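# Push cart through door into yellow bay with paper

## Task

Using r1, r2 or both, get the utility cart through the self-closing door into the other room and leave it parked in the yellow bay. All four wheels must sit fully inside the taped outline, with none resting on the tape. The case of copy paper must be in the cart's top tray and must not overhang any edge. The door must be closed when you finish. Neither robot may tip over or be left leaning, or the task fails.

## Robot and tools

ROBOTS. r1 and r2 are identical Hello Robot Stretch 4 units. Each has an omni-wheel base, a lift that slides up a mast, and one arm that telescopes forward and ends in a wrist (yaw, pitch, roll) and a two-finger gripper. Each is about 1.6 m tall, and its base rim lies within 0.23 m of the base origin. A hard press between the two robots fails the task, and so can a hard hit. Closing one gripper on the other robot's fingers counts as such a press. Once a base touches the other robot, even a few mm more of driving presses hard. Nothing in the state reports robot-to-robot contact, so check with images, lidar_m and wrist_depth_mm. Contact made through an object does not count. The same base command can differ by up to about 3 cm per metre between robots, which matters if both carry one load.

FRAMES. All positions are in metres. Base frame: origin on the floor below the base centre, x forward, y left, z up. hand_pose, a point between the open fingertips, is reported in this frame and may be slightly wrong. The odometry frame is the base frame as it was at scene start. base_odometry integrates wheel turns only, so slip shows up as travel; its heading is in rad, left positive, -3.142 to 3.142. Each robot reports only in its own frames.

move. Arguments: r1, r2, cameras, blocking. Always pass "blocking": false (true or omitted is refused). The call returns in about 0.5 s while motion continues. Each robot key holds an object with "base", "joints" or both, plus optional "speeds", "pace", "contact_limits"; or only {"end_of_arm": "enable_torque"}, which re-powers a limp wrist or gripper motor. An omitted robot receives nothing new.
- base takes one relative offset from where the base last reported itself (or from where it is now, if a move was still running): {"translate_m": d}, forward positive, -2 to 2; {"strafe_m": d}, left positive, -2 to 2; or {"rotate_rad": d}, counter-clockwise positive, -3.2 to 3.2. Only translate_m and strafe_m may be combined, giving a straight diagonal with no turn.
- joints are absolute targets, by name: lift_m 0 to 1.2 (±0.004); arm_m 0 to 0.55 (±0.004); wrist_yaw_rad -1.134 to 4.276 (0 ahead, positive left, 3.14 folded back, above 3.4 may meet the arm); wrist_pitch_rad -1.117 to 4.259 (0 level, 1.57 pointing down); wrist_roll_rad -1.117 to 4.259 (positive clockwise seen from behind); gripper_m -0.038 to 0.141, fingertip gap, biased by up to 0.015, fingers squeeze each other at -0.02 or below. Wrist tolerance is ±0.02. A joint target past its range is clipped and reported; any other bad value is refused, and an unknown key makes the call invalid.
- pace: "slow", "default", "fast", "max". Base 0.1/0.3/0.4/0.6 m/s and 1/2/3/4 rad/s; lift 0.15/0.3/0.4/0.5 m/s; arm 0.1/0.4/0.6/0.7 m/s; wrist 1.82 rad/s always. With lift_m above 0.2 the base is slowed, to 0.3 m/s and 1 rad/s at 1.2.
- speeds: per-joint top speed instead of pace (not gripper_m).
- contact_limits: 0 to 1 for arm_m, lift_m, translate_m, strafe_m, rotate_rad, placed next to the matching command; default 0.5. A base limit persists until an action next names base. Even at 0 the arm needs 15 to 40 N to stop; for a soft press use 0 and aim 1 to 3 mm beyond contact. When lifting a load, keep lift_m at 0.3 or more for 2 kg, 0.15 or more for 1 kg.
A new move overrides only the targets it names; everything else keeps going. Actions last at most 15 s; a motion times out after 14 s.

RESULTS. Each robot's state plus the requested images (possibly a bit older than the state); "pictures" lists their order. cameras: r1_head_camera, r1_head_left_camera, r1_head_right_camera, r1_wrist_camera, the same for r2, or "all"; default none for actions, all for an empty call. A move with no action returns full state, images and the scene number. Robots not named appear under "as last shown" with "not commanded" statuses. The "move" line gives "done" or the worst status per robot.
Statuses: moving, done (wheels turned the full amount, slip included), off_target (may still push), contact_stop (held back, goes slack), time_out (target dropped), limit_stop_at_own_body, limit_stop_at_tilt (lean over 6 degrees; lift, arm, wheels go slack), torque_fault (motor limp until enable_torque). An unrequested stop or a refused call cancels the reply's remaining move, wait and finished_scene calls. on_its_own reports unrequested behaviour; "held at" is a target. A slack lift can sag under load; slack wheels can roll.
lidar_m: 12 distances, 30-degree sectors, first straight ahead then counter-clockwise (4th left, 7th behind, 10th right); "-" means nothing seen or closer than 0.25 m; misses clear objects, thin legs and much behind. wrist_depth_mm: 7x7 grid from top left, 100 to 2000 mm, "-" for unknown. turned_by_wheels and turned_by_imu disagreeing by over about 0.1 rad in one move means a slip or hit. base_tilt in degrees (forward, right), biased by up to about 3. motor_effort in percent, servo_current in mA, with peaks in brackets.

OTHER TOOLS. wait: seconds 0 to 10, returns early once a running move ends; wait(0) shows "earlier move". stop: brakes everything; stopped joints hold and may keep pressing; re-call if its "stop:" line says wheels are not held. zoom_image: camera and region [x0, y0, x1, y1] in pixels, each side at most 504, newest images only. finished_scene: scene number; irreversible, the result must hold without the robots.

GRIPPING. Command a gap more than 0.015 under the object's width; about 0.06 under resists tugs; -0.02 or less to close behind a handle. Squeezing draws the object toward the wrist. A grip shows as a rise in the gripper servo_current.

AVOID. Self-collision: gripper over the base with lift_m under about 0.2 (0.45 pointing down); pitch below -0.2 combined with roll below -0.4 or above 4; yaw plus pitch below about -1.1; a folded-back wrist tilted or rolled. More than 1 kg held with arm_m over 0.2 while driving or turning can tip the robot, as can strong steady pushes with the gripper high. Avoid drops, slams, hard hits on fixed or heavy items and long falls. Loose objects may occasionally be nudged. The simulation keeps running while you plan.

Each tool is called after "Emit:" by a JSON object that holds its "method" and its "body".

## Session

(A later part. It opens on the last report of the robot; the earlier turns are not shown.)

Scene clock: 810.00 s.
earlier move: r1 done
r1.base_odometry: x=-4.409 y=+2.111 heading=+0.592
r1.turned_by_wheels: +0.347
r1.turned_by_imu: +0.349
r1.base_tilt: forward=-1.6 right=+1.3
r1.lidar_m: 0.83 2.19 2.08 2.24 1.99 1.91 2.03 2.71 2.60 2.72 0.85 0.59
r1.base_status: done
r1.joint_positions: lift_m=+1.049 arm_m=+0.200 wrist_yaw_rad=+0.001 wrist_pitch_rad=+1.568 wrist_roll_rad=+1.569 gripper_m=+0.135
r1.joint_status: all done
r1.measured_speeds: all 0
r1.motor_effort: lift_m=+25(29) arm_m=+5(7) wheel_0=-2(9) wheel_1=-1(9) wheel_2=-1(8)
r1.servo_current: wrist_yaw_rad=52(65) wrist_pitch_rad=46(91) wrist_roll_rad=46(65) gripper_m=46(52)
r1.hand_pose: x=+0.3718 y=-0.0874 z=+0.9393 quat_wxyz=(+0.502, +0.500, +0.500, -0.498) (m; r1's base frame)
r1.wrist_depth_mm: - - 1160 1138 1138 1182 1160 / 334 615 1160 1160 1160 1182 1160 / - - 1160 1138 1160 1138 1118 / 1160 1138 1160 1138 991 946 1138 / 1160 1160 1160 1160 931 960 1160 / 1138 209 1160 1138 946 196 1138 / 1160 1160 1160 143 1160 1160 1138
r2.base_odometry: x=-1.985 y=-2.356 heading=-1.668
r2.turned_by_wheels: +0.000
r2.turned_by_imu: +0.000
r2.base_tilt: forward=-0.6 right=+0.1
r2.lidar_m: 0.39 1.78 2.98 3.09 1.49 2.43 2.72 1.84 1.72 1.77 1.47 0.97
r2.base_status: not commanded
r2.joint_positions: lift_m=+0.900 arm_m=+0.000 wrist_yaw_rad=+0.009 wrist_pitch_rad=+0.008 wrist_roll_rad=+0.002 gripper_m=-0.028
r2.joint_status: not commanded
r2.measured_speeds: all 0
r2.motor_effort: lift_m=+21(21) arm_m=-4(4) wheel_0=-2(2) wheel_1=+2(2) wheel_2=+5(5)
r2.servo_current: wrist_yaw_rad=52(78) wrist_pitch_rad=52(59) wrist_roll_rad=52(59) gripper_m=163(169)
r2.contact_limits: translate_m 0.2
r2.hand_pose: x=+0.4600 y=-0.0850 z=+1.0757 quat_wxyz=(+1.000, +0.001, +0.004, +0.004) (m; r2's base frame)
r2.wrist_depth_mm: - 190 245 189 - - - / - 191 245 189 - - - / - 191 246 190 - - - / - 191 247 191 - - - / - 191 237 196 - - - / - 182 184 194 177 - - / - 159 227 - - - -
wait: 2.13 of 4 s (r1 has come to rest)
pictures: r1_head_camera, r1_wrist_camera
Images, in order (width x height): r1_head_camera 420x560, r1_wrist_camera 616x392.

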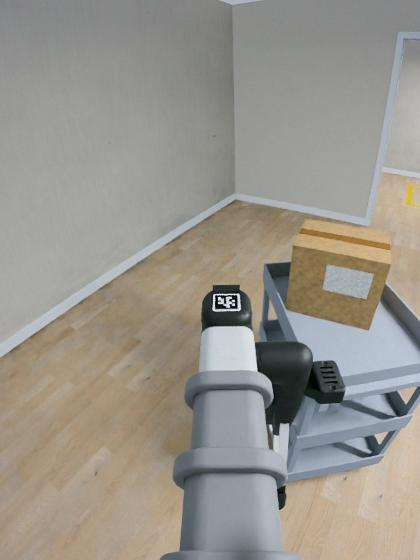

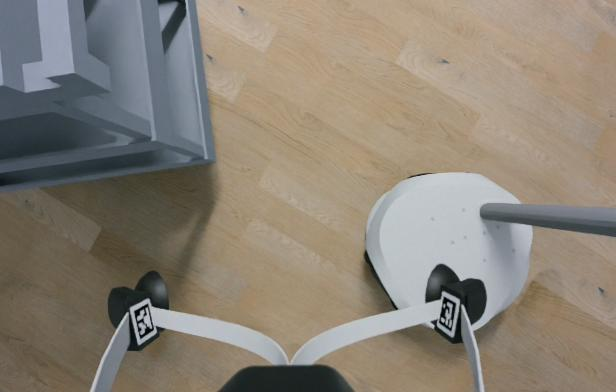

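Emit:
{"method": "move", "body": {"blocking": false, "r1": {"base":{"strafe_m":-0.4},"joints":{"lift_m":1.1}}}}

Emit:
{"method": "wait", "body": {"seconds": 4, "cameras": ["r1_wrist_camera","r1_head_camera"]}}

Scene clock: 816.83 s.
move: r1 moving
r1.base_odometry: x=-4.389 y=+2.081 heading=+0.592
r1.turned_by_wheels: +0.000
r1.turned_by_imu: +0.000
r1.base_tilt: forward=-1.6 right=+1.2
r1.lidar_m: 0.76 2.24 2.10 2.26 2.01 1.92 2.04 2.66 2.58 2.72 0.85 0.58
r1.base_status: strafe_m moving
r1.joint_positions: lift_m=+1.085 arm_m=+0.200 wrist_yaw_rad=+0.001 wrist_pitch_rad=+1.568 wrist_roll_rad=+1.569 gripper_m=+0.135
r1.joint_status: lift_m moving
r1.measured_speeds: translate_m=+0.000 strafe_m=-0.140 rotate_rad=+0.000 lift_m=+0.099 arm_m=+0.000 wrist_yaw_rad=+0.000 wrist_pitch_rad=+0.000 wrist_roll_rad=+0.000
r1.motor_effort: lift_m=+26(28) arm_m=+5(5) wheel_0=+9(10) wheel_1=-9(11) wheel_2=+0(1)
r1.servo_current: wrist_yaw_rad=59(59) wrist_pitch_rad=39(52) wrist_roll_rad=59(65) gripper_m=39(46)
r1.hand_pose: x=+0.3718 y=-0.0874 z=+0.9746 quat_wxyz=(+0.502, +0.500, +0.500, -0.498) (m; r1's base frame)
r1.wrist_depth_mm: - 683 1205 1205 1182 1160 1205 / - 654 1182 1160 1160 1205 1182 / 362 654 1205 1182 1205 1182 1182 / 1182 1205 1182 1182 1078 976 1205 / 1205 1182 1182 1160 960 960 1182 / 1205 210 1182 1160 976 197 1205 / 1182 1205 1182 143 1205 1182 1182
r2: as last shown
r2.lidar_m: 0.39 1.81 3.02 3.08 1.49 2.41 2.70 1.85 1.70 1.75 1.47 0.95
r2.motor_effort: lift_m=+21(21) arm_m=-4(4) wheel_0=-1(2) wheel_1=+1(2) wheel_2=+5(5)
r2.servo_current: wrist_yaw_rad=65(72) wrist_pitch_rad=46(52) wrist_roll_rad=52(59) gripper_m=163(163)
r2.contact_limits: translate_m 0.2
r2.wrist_depth_mm: - 190 245 189 - - - / - 190 245 189 - - - / - 191 246 189 - - - / - 191 246 191 - - - / - 191 237 196 - - - / - 182 184 194 177 - - / - 158 227 - - - -
pictures: none

Scene clock: 819.00 s.
earlier move: r1 done
r1.base_odometry: x=-4.186 y=+1.779 heading=+0.592
r1.turned_by_wheels: +0.000
r1.turned_by_imu: -0.002
r1.base_tilt: forward=-1.6 right=+1.3
r1.lidar_m: 0.53 0.57 2.43 2.59 2.19 2.11 2.25 2.36 2.26 2.38 2.14 0.61
r1.base_status: done
r1.joint_positions: lift_m=+1.100 arm_m=+0.200 wrist_yaw_rad=+0.001 wrist_pitch_rad=+1.568 wrist_roll_rad=+1.569 gripper_m=+0.135
r1.joint_status: all done
r1.measured_speeds: all 0
r1.motor_effort: lift_m=+24(28) arm_m=+5(5) wheel_0=+1(14) wheel_1=+0(11) wheel_2=+0(1)
r1.servo_current: wrist_yaw_rad=46(65) wrist_pitch_rad=46(52) wrist_roll_rad=46(65) gripper_m=46(52)
r1.hand_pose: x=+0.3718 y=-0.0874 z=+0.9894 quat_wxyz=(+0.502, +0.500, +0.500, -0.498) (m; r1's base frame)
r1.wrist_depth_mm: 1205 1205 1205 1182 1205 1182 1182 / 353 1182 1205 1182 1205 1205 1205 / 353 699 1182 1229 1229 1205 1229 / 349 707 1205 1205 1042 1008 1229 / 349 - 1205 1205 991 1008 1229 / - 196 1060 1182 991 197 1229 / - 178 1205 144 1182 1205 1229
r2.base_odometry: x=-1.985 y=-2.356 heading=-1.668
r2.turned_by_wheels: +0.000
r2.turned_by_imu: +0.000
r2.base_tilt: forward=-0.7 right=+0.1
r2.lidar_m: 0.39 1.80 3.03 3.10 1.47 1.98 2.70 1.84 1.72 1.76 1.48 0.95
r2.base_status: not commanded
r2.joint_positions: lift_m=+0.900 arm_m=+0.000 wrist_yaw_rad=+0.009 wrist_pitch_rad=+0.008 wrist_roll_rad=+0.002 gripper_m=-0.028
r2.joint_status: not commanded
r2.measured_speeds: all 0
r2.motor_effort: lift_m=+21(21) arm_m=-4(4) wheel_0=-2(2) wheel_1=+2(2) wheel_2=+5(5)
r2.servo_current: wrist_yaw_rad=52(72) wrist_pitch_rad=52(59) wrist_roll_rad=52(59) gripper_m=156(169)
r2.contact_limits: translate_m 0.2
r2.hand_pose: x=+0.4600 y=-0.0850 z=+1.0757 quat_wxyz=(+1.000, +0.001, +0.004, +0.004) (m; r2's base frame)
r2.wrist_depth_mm: - 190 245 189 - - - / - 191 245 189 - - - / - 191 245 190 - - - / - 191 246 191 - - - / - 191 237 196 - - - / - 182 184 195 177 - - / - 158 227 - - - -
wait: 2.17 of 4 s (r1 has come to rest)
pictures: r1_head_camera, r1_wrist_camera
Images, in order (width x height): r1_head_camera 420x560, r1_wrist_camera 616x392.

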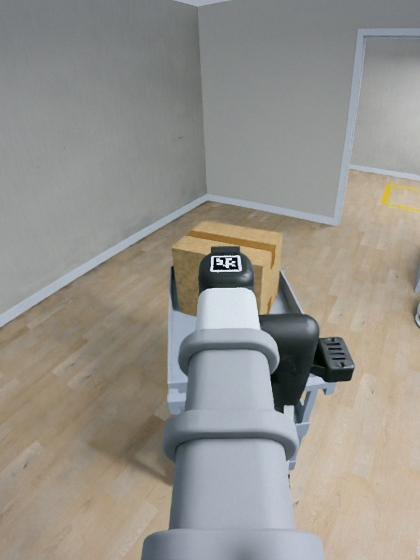

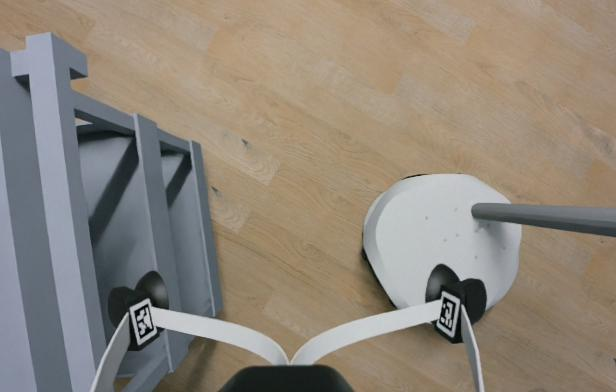

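Emit:
{"method": "move", "body": {"blocking": false, "r1": {"base":{"rotate_rad":0.17}}}}

Emit:
{"method": "wait", "body": {"seconds": 2}}

Emit:
{"method": "move", "body": {"blocking": false, "r1": {"base":{"strafe_m":0.06,"translate_m":0.17}}}}

Emit:
{"method": "wait", "body": {"seconds": 3, "cameras": ["r1_wrist_camera","r1_head_camera"]}}

Scene clock: 830.47 s.
move: r1 moving
r1.base_odometry: x=-4.186 y=+1.779 heading=+0.730
r1.turned_by_wheels: +0.138
r1.turned_by_imu: +0.139
r1.base_tilt: forward=-1.6 right=+1.3
r1.lidar_m: 0.54 2.49 2.41 2.65 2.14 2.13 2.37 2.30 2.27 2.52 2.13 0.57
r1.base_status: rotate_rad moving
r1.joint_positions: lift_m=+1.100 arm_m=+0.200 wrist_yaw_rad=+0.001 wrist_pitch_rad=+1.568 wrist_roll_rad=+1.569 gripper_m=+0.135
r1.joint_status: not commanded
r1.measured_speeds: translate_m=+0.000 strafe_m=+0.001 rotate_rad=+0.306 lift_m=+0.000 arm_m=+0.000 wrist_yaw_rad=+0.000 wrist_pitch_rad=+0.000 wrist_roll_rad=+0.000
r1.motor_effort: lift_m=+24(24) arm_m=+5(5) wheel_0=-5(6) wheel_1=-3(6) wheel_2=-1(6)
r1.servo_current: wrist_yaw_rad=39(72) wrist_pitch_rad=39(52) wrist_roll_rad=39(59) gripper_m=46(46)
r1.hand_pose: x=+0.3718 y=-0.0874 z=+0.9894 quat_wxyz=(+0.502, +0.500, +0.500, -0.498) (m; r1's base frame)
r1.wrist_depth_mm: - 1205 1182 1182 1182 1205 1205 / 345 683 1182 1229 1205 1205 1182 / 418 715 1205 1205 1229 1205 1205 / 413 699 1229 1205 1060 976 1205 / 421 707 1182 1205 1008 976 1205 / 415 193 1205 1229 991 196 1229 / - 1205 1205 143 1205 1205 1205
r2: as last shown
r2.base_tilt: forward=-0.6 right=+0.1
r2.lidar_m: 0.40 1.82 3.00 3.06 1.49 1.98 2.74 1.84 1.73 1.74 1.49 0.98
r2.motor_effort: lift_m=+21(21) arm_m=-3(4) wheel_0=-2(2) wheel_1=+2(2) wheel_2=+5(5)
r2.servo_current: wrist_yaw_rad=65(65) wrist_pitch_rad=46(52) wrist_roll_rad=46(52) gripper_m=163(169)
r2.contact_limits: translate_m 0.2
r2.wrist_depth_mm: - 190 245 189 - - - / - 191 246 188 - - - / - 190 247 189 - - - / - 191 247 190 - - - / - 191 236 196 - - - / - 182 184 194 177 - - / - 158 226 - - - -
pictures: none

Scene clock: 830.97 s.
earlier move: r1 done
r1.base_odometry: x=-4.186 y=+1.779 heading=+0.761
r1.turned_by_wheels: +0.031
r1.turned_by_imu: +0.031
r1.base_tilt: forward=-1.6 right=+1.3
r1.lidar_m: 0.53 2.47 2.43 2.57 2.14 2.14 2.39 2.29 2.28 2.55 2.12 0.56
r1.base_status: done
r1.joint_positions: lift_m=+1.100 arm_m=+0.200 wrist_yaw_rad=+0.001 wrist_pitch_rad=+1.568 wrist_roll_rad=+1.569 gripper_m=+0.135
r1.joint_status: not commanded
r1.measured_speeds: all 0
r1.motor_effort: lift_m=+24(24) arm_m=+5(5) wheel_0=-4(6) wheel_1=-3(6) wheel_2=+0(6)
r1.servo_current: wrist_yaw_rad=59(72) wrist_pitch_rad=46(52) wrist_roll_rad=46(65) gripper_m=39(46)
r1.hand_pose: x=+0.3718 y=-0.0874 z=+0.9894 quat_wxyz=(+0.502, +0.500, +0.500, -0.498) (m; r1's base frame)
r1.wrist_depth_mm: 418 1182 1182 1182 1205 1205 1205 / 415 661 1229 1182 1205 1229 1205 / 418 676 1160 1205 1229 1229 1205 / 418 364 1205 1205 1060 976 1205 / 418 715 1205 1229 991 991 1229 / 418 193 1229 1205 991 196 1205 / 379 1205 1205 143 1205 1229 1182
r2.base_odometry: x=-1.985 y=-2.356 heading=-1.668
r2.turned_by_wheels: +0.000
r2.turned_by_imu: +0.000
r2.base_tilt: forward=-0.6 right=+0.0
r2.lidar_m: 0.40 1.82 3.01 3.11 1.47 2.12 2.73 1.85 1.73 1.75 1.47 0.93
r2.base_status: not commanded
r2.joint_positions: lift_m=+0.900 arm_m=+0.000 wrist_yaw_rad=+0.009 wrist_pitch_rad=+0.008 wrist_roll_rad=+0.002 gripper_m=-0.028
r2.joint_status: not commanded
r2.measured_speeds: all 0
r2.motor_effort: lift_m=+21(21) arm_m=-4(4) wheel_0=-2(2) wheel_1=+1(2) wheel_2=+5(5)
r2.servo_current: wrist_yaw_rad=59(65) wrist_pitch_rad=46(52) wrist_roll_rad=39(52) gripper_m=163(169)
r2.contact_limits: translate_m 0.2
r2.hand_pose: x=+0.4600 y=-0.0850 z=+1.0757 quat_wxyz=(+1.000, +0.001, +0.004, +0.004) (m; r2's base frame)
r2.wrist_depth_mm: - 190 245 189 - - - / - 191 246 189 - - - / - 191 246 190 - - - / - 191 246 190 - - - / - 191 237 197 - - - / - 182 184 193 177 - - / - 158 226 - - - -
wait: 0.50 of 2 s (r1 has come to rest)
pictures: none

Scene clock: 831.47 s.
move: r1 moving
r1.base_odometry: x=-4.171 y=+1.808 heading=+0.762
r1.turned_by_wheels: +0.000
r1.turned_by_imu: +0.000
r1.base_tilt: forward=-1.6 right=+1.3
r1.lidar_m: 0.49 2.46 2.38 2.61 2.15 2.13 2.39 2.31 2.31 2.58 2.12 0.52
r1.base_status: translate_m moving; strafe_m moving
r1.joint_positions: lift_m=+1.100 arm_m=+0.200 wrist_yaw_rad=+0.001 wrist_pitch_rad=+1.568 wrist_roll_rad=+1.569 gripper_m=+0.135
r1.joint_status: not commanded
r1.measured_speeds: translate_m=+0.121 strafe_m=+0.042 rotate_rad=-0.001 lift_m=+0.000 arm_m=+0.000 wrist_yaw_rad=+0.000 wrist_pitch_rad=+0.000 wrist_roll_rad=+0.000
r1.motor_effort: lift_m=+24(24) arm_m=+5(5) wheel_0=+6(6) wheel_1=+8(8) wheel_2=-9(9)
r1.servo_current: wrist_yaw_rad=46(59) wrist_pitch_rad=46(52) wrist_roll_rad=46(59) gripper_m=46(46)
r1.hand_pose: x=+0.3718 y=-0.0874 z=+0.9894 quat_wxyz=(+0.502, +0.500, +0.500, -0.498) (m; r1's base frame)
r1.wrist_depth_mm: 415 574 1182 1205 1205 1205 1182 / 415 353 1205 1229 1205 1205 1229 / 415 353 1229 1229 1205 1205 1182 / 415 355 1182 1205 1025 991 1205 / 415 347 1205 1205 1008 991 1205 / 418 196 1182 1182 991 196 1229 / 418 347 1205 143 1205 1229 1205
r2: as last shown
r2.base_tilt: forward=-0.6 right=+0.1
r2.lidar_m: 0.40 1.81 3.01 3.07 1.49 2.13 2.74 1.87 1.72 1.79 1.46 0.94
r2.motor_effort: lift_m=+21(21) arm_m=-4(4) wheel_0=-1(2) wheel_1=+2(2) wheel_2=+5(5)
r2.servo_current: wrist_yaw_rad=59(65) wrist_pitch_rad=52(59) wrist_roll_rad=46(65) gripper_m=163(169)
r2.contact_limits: translate_m 0.2
r2.wrist_depth_mm: - 190 245 189 - - - / - 190 245 190 - - - / - 191 246 189 - - - / - 191 247 190 - - - / - 191 236 196 - - - / - 182 184 194 177 - - / - 158 225 - - - -
pictures: none

Scene clock: 832.90 s.
earlier move: r1 done
r1.base_odometry: x=-4.104 y=+1.940 heading=+0.762
r1.turned_by_wheels: +0.000
r1.turned_by_imu: +0.001
r1.base_tilt: forward=-1.6 right=+1.3
r1.lidar_m: 0.36 2.32 2.28 2.56 2.23 2.21 2.51 2.43 2.43 2.74 0.55 0.39
r1.base_status: done
r1.joint_positions: lift_m=+1.100 arm_m=+0.200 wrist_yaw_rad=+0.001 wrist_pitch_rad=+1.568 wrist_roll_rad=+1.569 gripper_m=+0.135
r1.joint_status: not commanded
r1.measured_speeds: all 0
r1.motor_effort: lift_m=+24(24) arm_m=+5(5) wheel_0=+4(6) wheel_1=+2(9) wheel_2=+2(10)
r1.servo_current: wrist_yaw_rad=39(72) wrist_pitch_rad=39(52) wrist_roll_rad=52(65) gripper_m=39(52)
r1.hand_pose: x=+0.3718 y=-0.0874 z=+0.9894 quat_wxyz=(+0.502, +0.500, +0.500, -0.498) (m; r1's base frame)
r1.wrist_depth_mm: 415 415 418 1229 1205 1182 1205 / 418 418 415 1205 1182 1205 1205 / 415 413 418 1229 1205 1205 1205 / 418 415 415 1182 1060 1008 1182 / 418 418 413 1182 991 991 1205 / 415 199 183 1182 991 196 1182 / 1182 1205 1205 143 1229 1182 1182
r2.base_odometry: x=-1.985 y=-2.356 heading=-1.668
r2.turned_by_wheels: +0.000
r2.turned_by_imu: +0.000
r2.base_tilt: forward=-0.6 right=+0.0
r2.lidar_m: 0.39 1.81 3.03 3.08 1.50 2.11 2.72 1.85 1.70 1.77 1.49 0.91
r2.base_status: not commanded
r2.joint_positions: lift_m=+0.900 arm_m=+0.000 wrist_yaw_rad=+0.009 wrist_pitch_rad=+0.008 wrist_roll_rad=+0.002 gripper_m=-0.028
r2.joint_status: not commanded
r2.measured_speeds: all 0
r2.motor_effort: lift_m=+21(21) arm_m=-4(4) wheel_0=-2(3) wheel_1=+2(2) wheel_2=+5(5)
r2.servo_current: wrist_yaw_rad=59(72) wrist_pitch_rad=52(59) wrist_roll_rad=46(65) gripper_m=163(169)
r2.contact_limits: translate_m 0.2
r2.hand_pose: x=+0.4600 y=-0.0850 z=+1.0757 quat_wxyz=(+1.000, +0.001, +0.004, +0.004) (m; r2's base frame)
r2.wrist_depth_mm: - 190 245 189 - - - / - 190 246 189 - - - / - 191 246 190 - - - / - 191 246 191 - - - / - 191 236 195 - - - / - 182 183 193 176 - - / - 158 227 - - - -
wait: 1.43 of 3 s (r1 has come to rest)
pictures: r1_head_camera, r1_wrist_camera
Images, in order (width x height): r1_head_camera 420x560, r1_wrist_camera 616x392.

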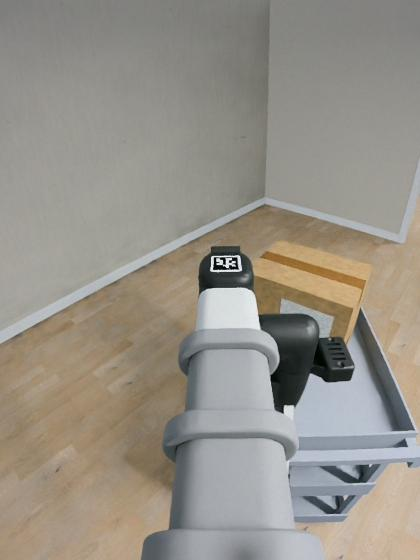

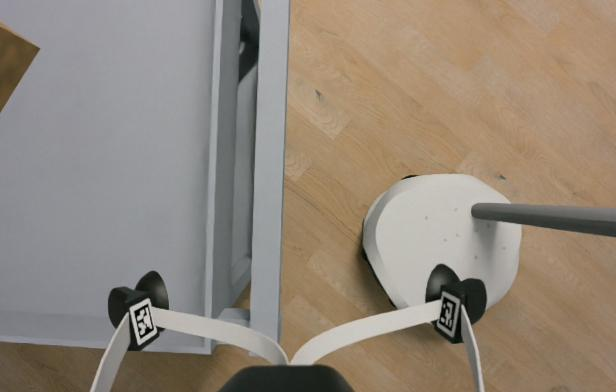

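Emit:
{"method": "move", "body": {"blocking": false, "r1": {"base":{"strafe_m":-0.21,"translate_m":0.045}}}}

Emit:
{"method": "wait", "body": {"seconds": 3, "cameras": ["r1_wrist_camera","r1_head_camera"]}}

Scene clock: 844.70 s.
move: r1 moving
r1.base_odometry: x=-4.077 y=+1.921 heading=+0.762
r1.turned_by_wheels: +0.000
r1.turned_by_imu: -0.001
r1.base_tilt: forward=-1.6 right=+1.3
r1.lidar_m: 0.36 2.31 2.31 2.61 2.27 2.24 2.47 2.43 2.41 2.69 0.52 0.35
r1.base_status: translate_m moving; strafe_m moving
r1.joint_positions: lift_m=+1.100 arm_m=+0.200 wrist_yaw_rad=+0.001 wrist_pitch_rad=+1.568 wrist_roll_rad=+1.569 gripper_m=+0.135
r1.joint_status: not commanded
r1.measured_speeds: translate_m=+0.027 strafe_m=-0.124 rotate_rad=+0.003 lift_m=+0.000 arm_m=+0.000 wrist_yaw_rad=+0.000 wrist_pitch_rad=+0.000 wrist_roll_rad=+0.000
r1.motor_effort: lift_m=+24(24) arm_m=+5(5) wheel_0=+10(12) wheel_1=-7(9) wheel_2=-4(4)
r1.servo_current: wrist_yaw_rad=52(72) wrist_pitch_rad=39(46) wrist_roll_rad=46(59) gripper_m=39(52)
r1.hand_pose: x=+0.3718 y=-0.0874 z=+0.9894 quat_wxyz=(+0.502, +0.500, +0.500, -0.498) (m; r1's base frame)
r1.wrist_depth_mm: 418 418 415 1160 1205 1182 1205 / 415 415 415 1205 1205 1205 1205 / 415 418 418 1182 1229 1205 1205 / 418 413 421 1205 1078 991 1255 / 415 415 418 1205 976 991 1205 / 415 198 415 1205 991 196 1160 / 382 345 375 143 1205 1229 1182
r2: as last shown
r2.base_tilt: forward=-0.7 right=+0.1
r2.lidar_m: 0.39 1.82 3.02 3.10 1.47 2.09 2.74 1.85 1.72 1.75 1.49 0.95
r2.motor_effort: lift_m=+21(21) arm_m=-4(4) wheel_0=-2(2) wheel_1=+2(2) wheel_2=+4(5)
r2.servo_current: wrist_yaw_rad=78(78) wrist_pitch_rad=46(52) wrist_roll_rad=46(52) gripper_m=156(169)
r2.contact_limits: translate_m 0.2
r2.wrist_depth_mm: - 189 245 189 - - - / - 190 245 188 - - - / - 191 246 190 - - - / - 191 247 190 - - - / - 191 237 196 - - - / - 182 183 194 177 - - / - 158 227 - - - -
pictures: none

Scene clock: 846.30 s.
earlier move: r1 done
r1.base_odometry: x=-3.927 y=+1.819 heading=+0.762
r1.turned_by_wheels: +0.000
r1.turned_by_imu: -0.001
r1.base_tilt: forward=-1.6 right=+1.2
r1.lidar_m: 0.32 0.33 2.40 2.72 2.38 2.38 2.72 2.31 2.31 2.58 1.89 0.34
r1.base_status: done
r1.joint_positions: lift_m=+1.100 arm_m=+0.200 wrist_yaw_rad=+0.001 wrist_pitch_rad=+1.568 wrist_roll_rad=+1.569 gripper_m=+0.135
r1.joint_status: not commanded
r1.measured_speeds: all 0
r1.motor_effort: lift_m=+24(24) arm_m=+5(5) wheel_0=+0(13) wheel_1=-1(9) wheel_2=-1(5)
r1.servo_current: wrist_yaw_rad=52(72) wrist_pitch_rad=33(52) wrist_roll_rad=39(65) gripper_m=46(52)
r1.hand_pose: x=+0.3718 y=-0.0874 z=+0.9894 quat_wxyz=(+0.502, +0.500, +0.500, -0.498) (m; r1's base frame)
r1.wrist_depth_mm: 1205 1205 1205 1205 1205 1182 1205 / 1205 1205 1229 1205 1205 1205 1182 / 415 418 415 413 1205 1182 1205 / 415 415 413 991 991 991 1205 / 389 415 418 991 976 991 1205 / 415 198 415 1205 1008 196 1229 / 415 415 418 143 1205 1182 1205
r2.base_odometry: x=-1.985 y=-2.356 heading=-1.668
r2.turned_by_wheels: +0.000
r2.turned_by_imu: +0.000
r2.base_tilt: forward=-0.6 right=+0.1
r2.lidar_m: 0.40 1.81 3.02 3.09 1.48 1.89 2.75 1.85 1.72 1.74 1.47 0.94
r2.base_status: not commanded
r2.joint_positions: lift_m=+0.900 arm_m=+0.000 wrist_yaw_rad=+0.009 wrist_pitch_rad=+0.008 wrist_roll_rad=+0.002 gripper_m=-0.028
r2.joint_status: not commanded
r2.measured_speeds: all 0
r2.motor_effort: lift_m=+21(21) arm_m=-4(4) wheel_0=-2(2) wheel_1=+2(2) wheel_2=+5(5)
r2.servo_current: wrist_yaw_rad=52(78) wrist_pitch_rad=52(59) wrist_roll_rad=46(59) gripper_m=156(169)
r2.contact_limits: translate_m 0.2
r2.hand_pose: x=+0.4600 y=-0.0850 z=+1.0757 quat_wxyz=(+1.000, +0.001, +0.004, +0.004) (m; r2's base frame)
r2.wrist_depth_mm: - 190 246 189 - - - / - 191 245 189 - - - / - 191 245 190 - - - / - 191 246 191 - - - / - 191 237 197 - - - / - 182 185 194 177 - - / - 158 227 - - - -
wait: 1.60 of 3 s (r1 has come to rest)
pictures: r1_head_camera, r1_wrist_camera
Images, in order (width x height): r1_head_camera 420x560, r1_wrist_camera 616x392.

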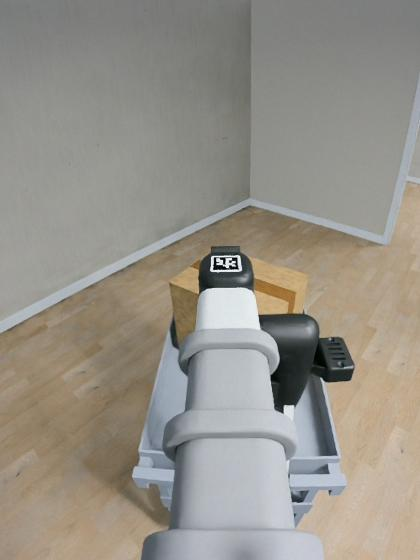

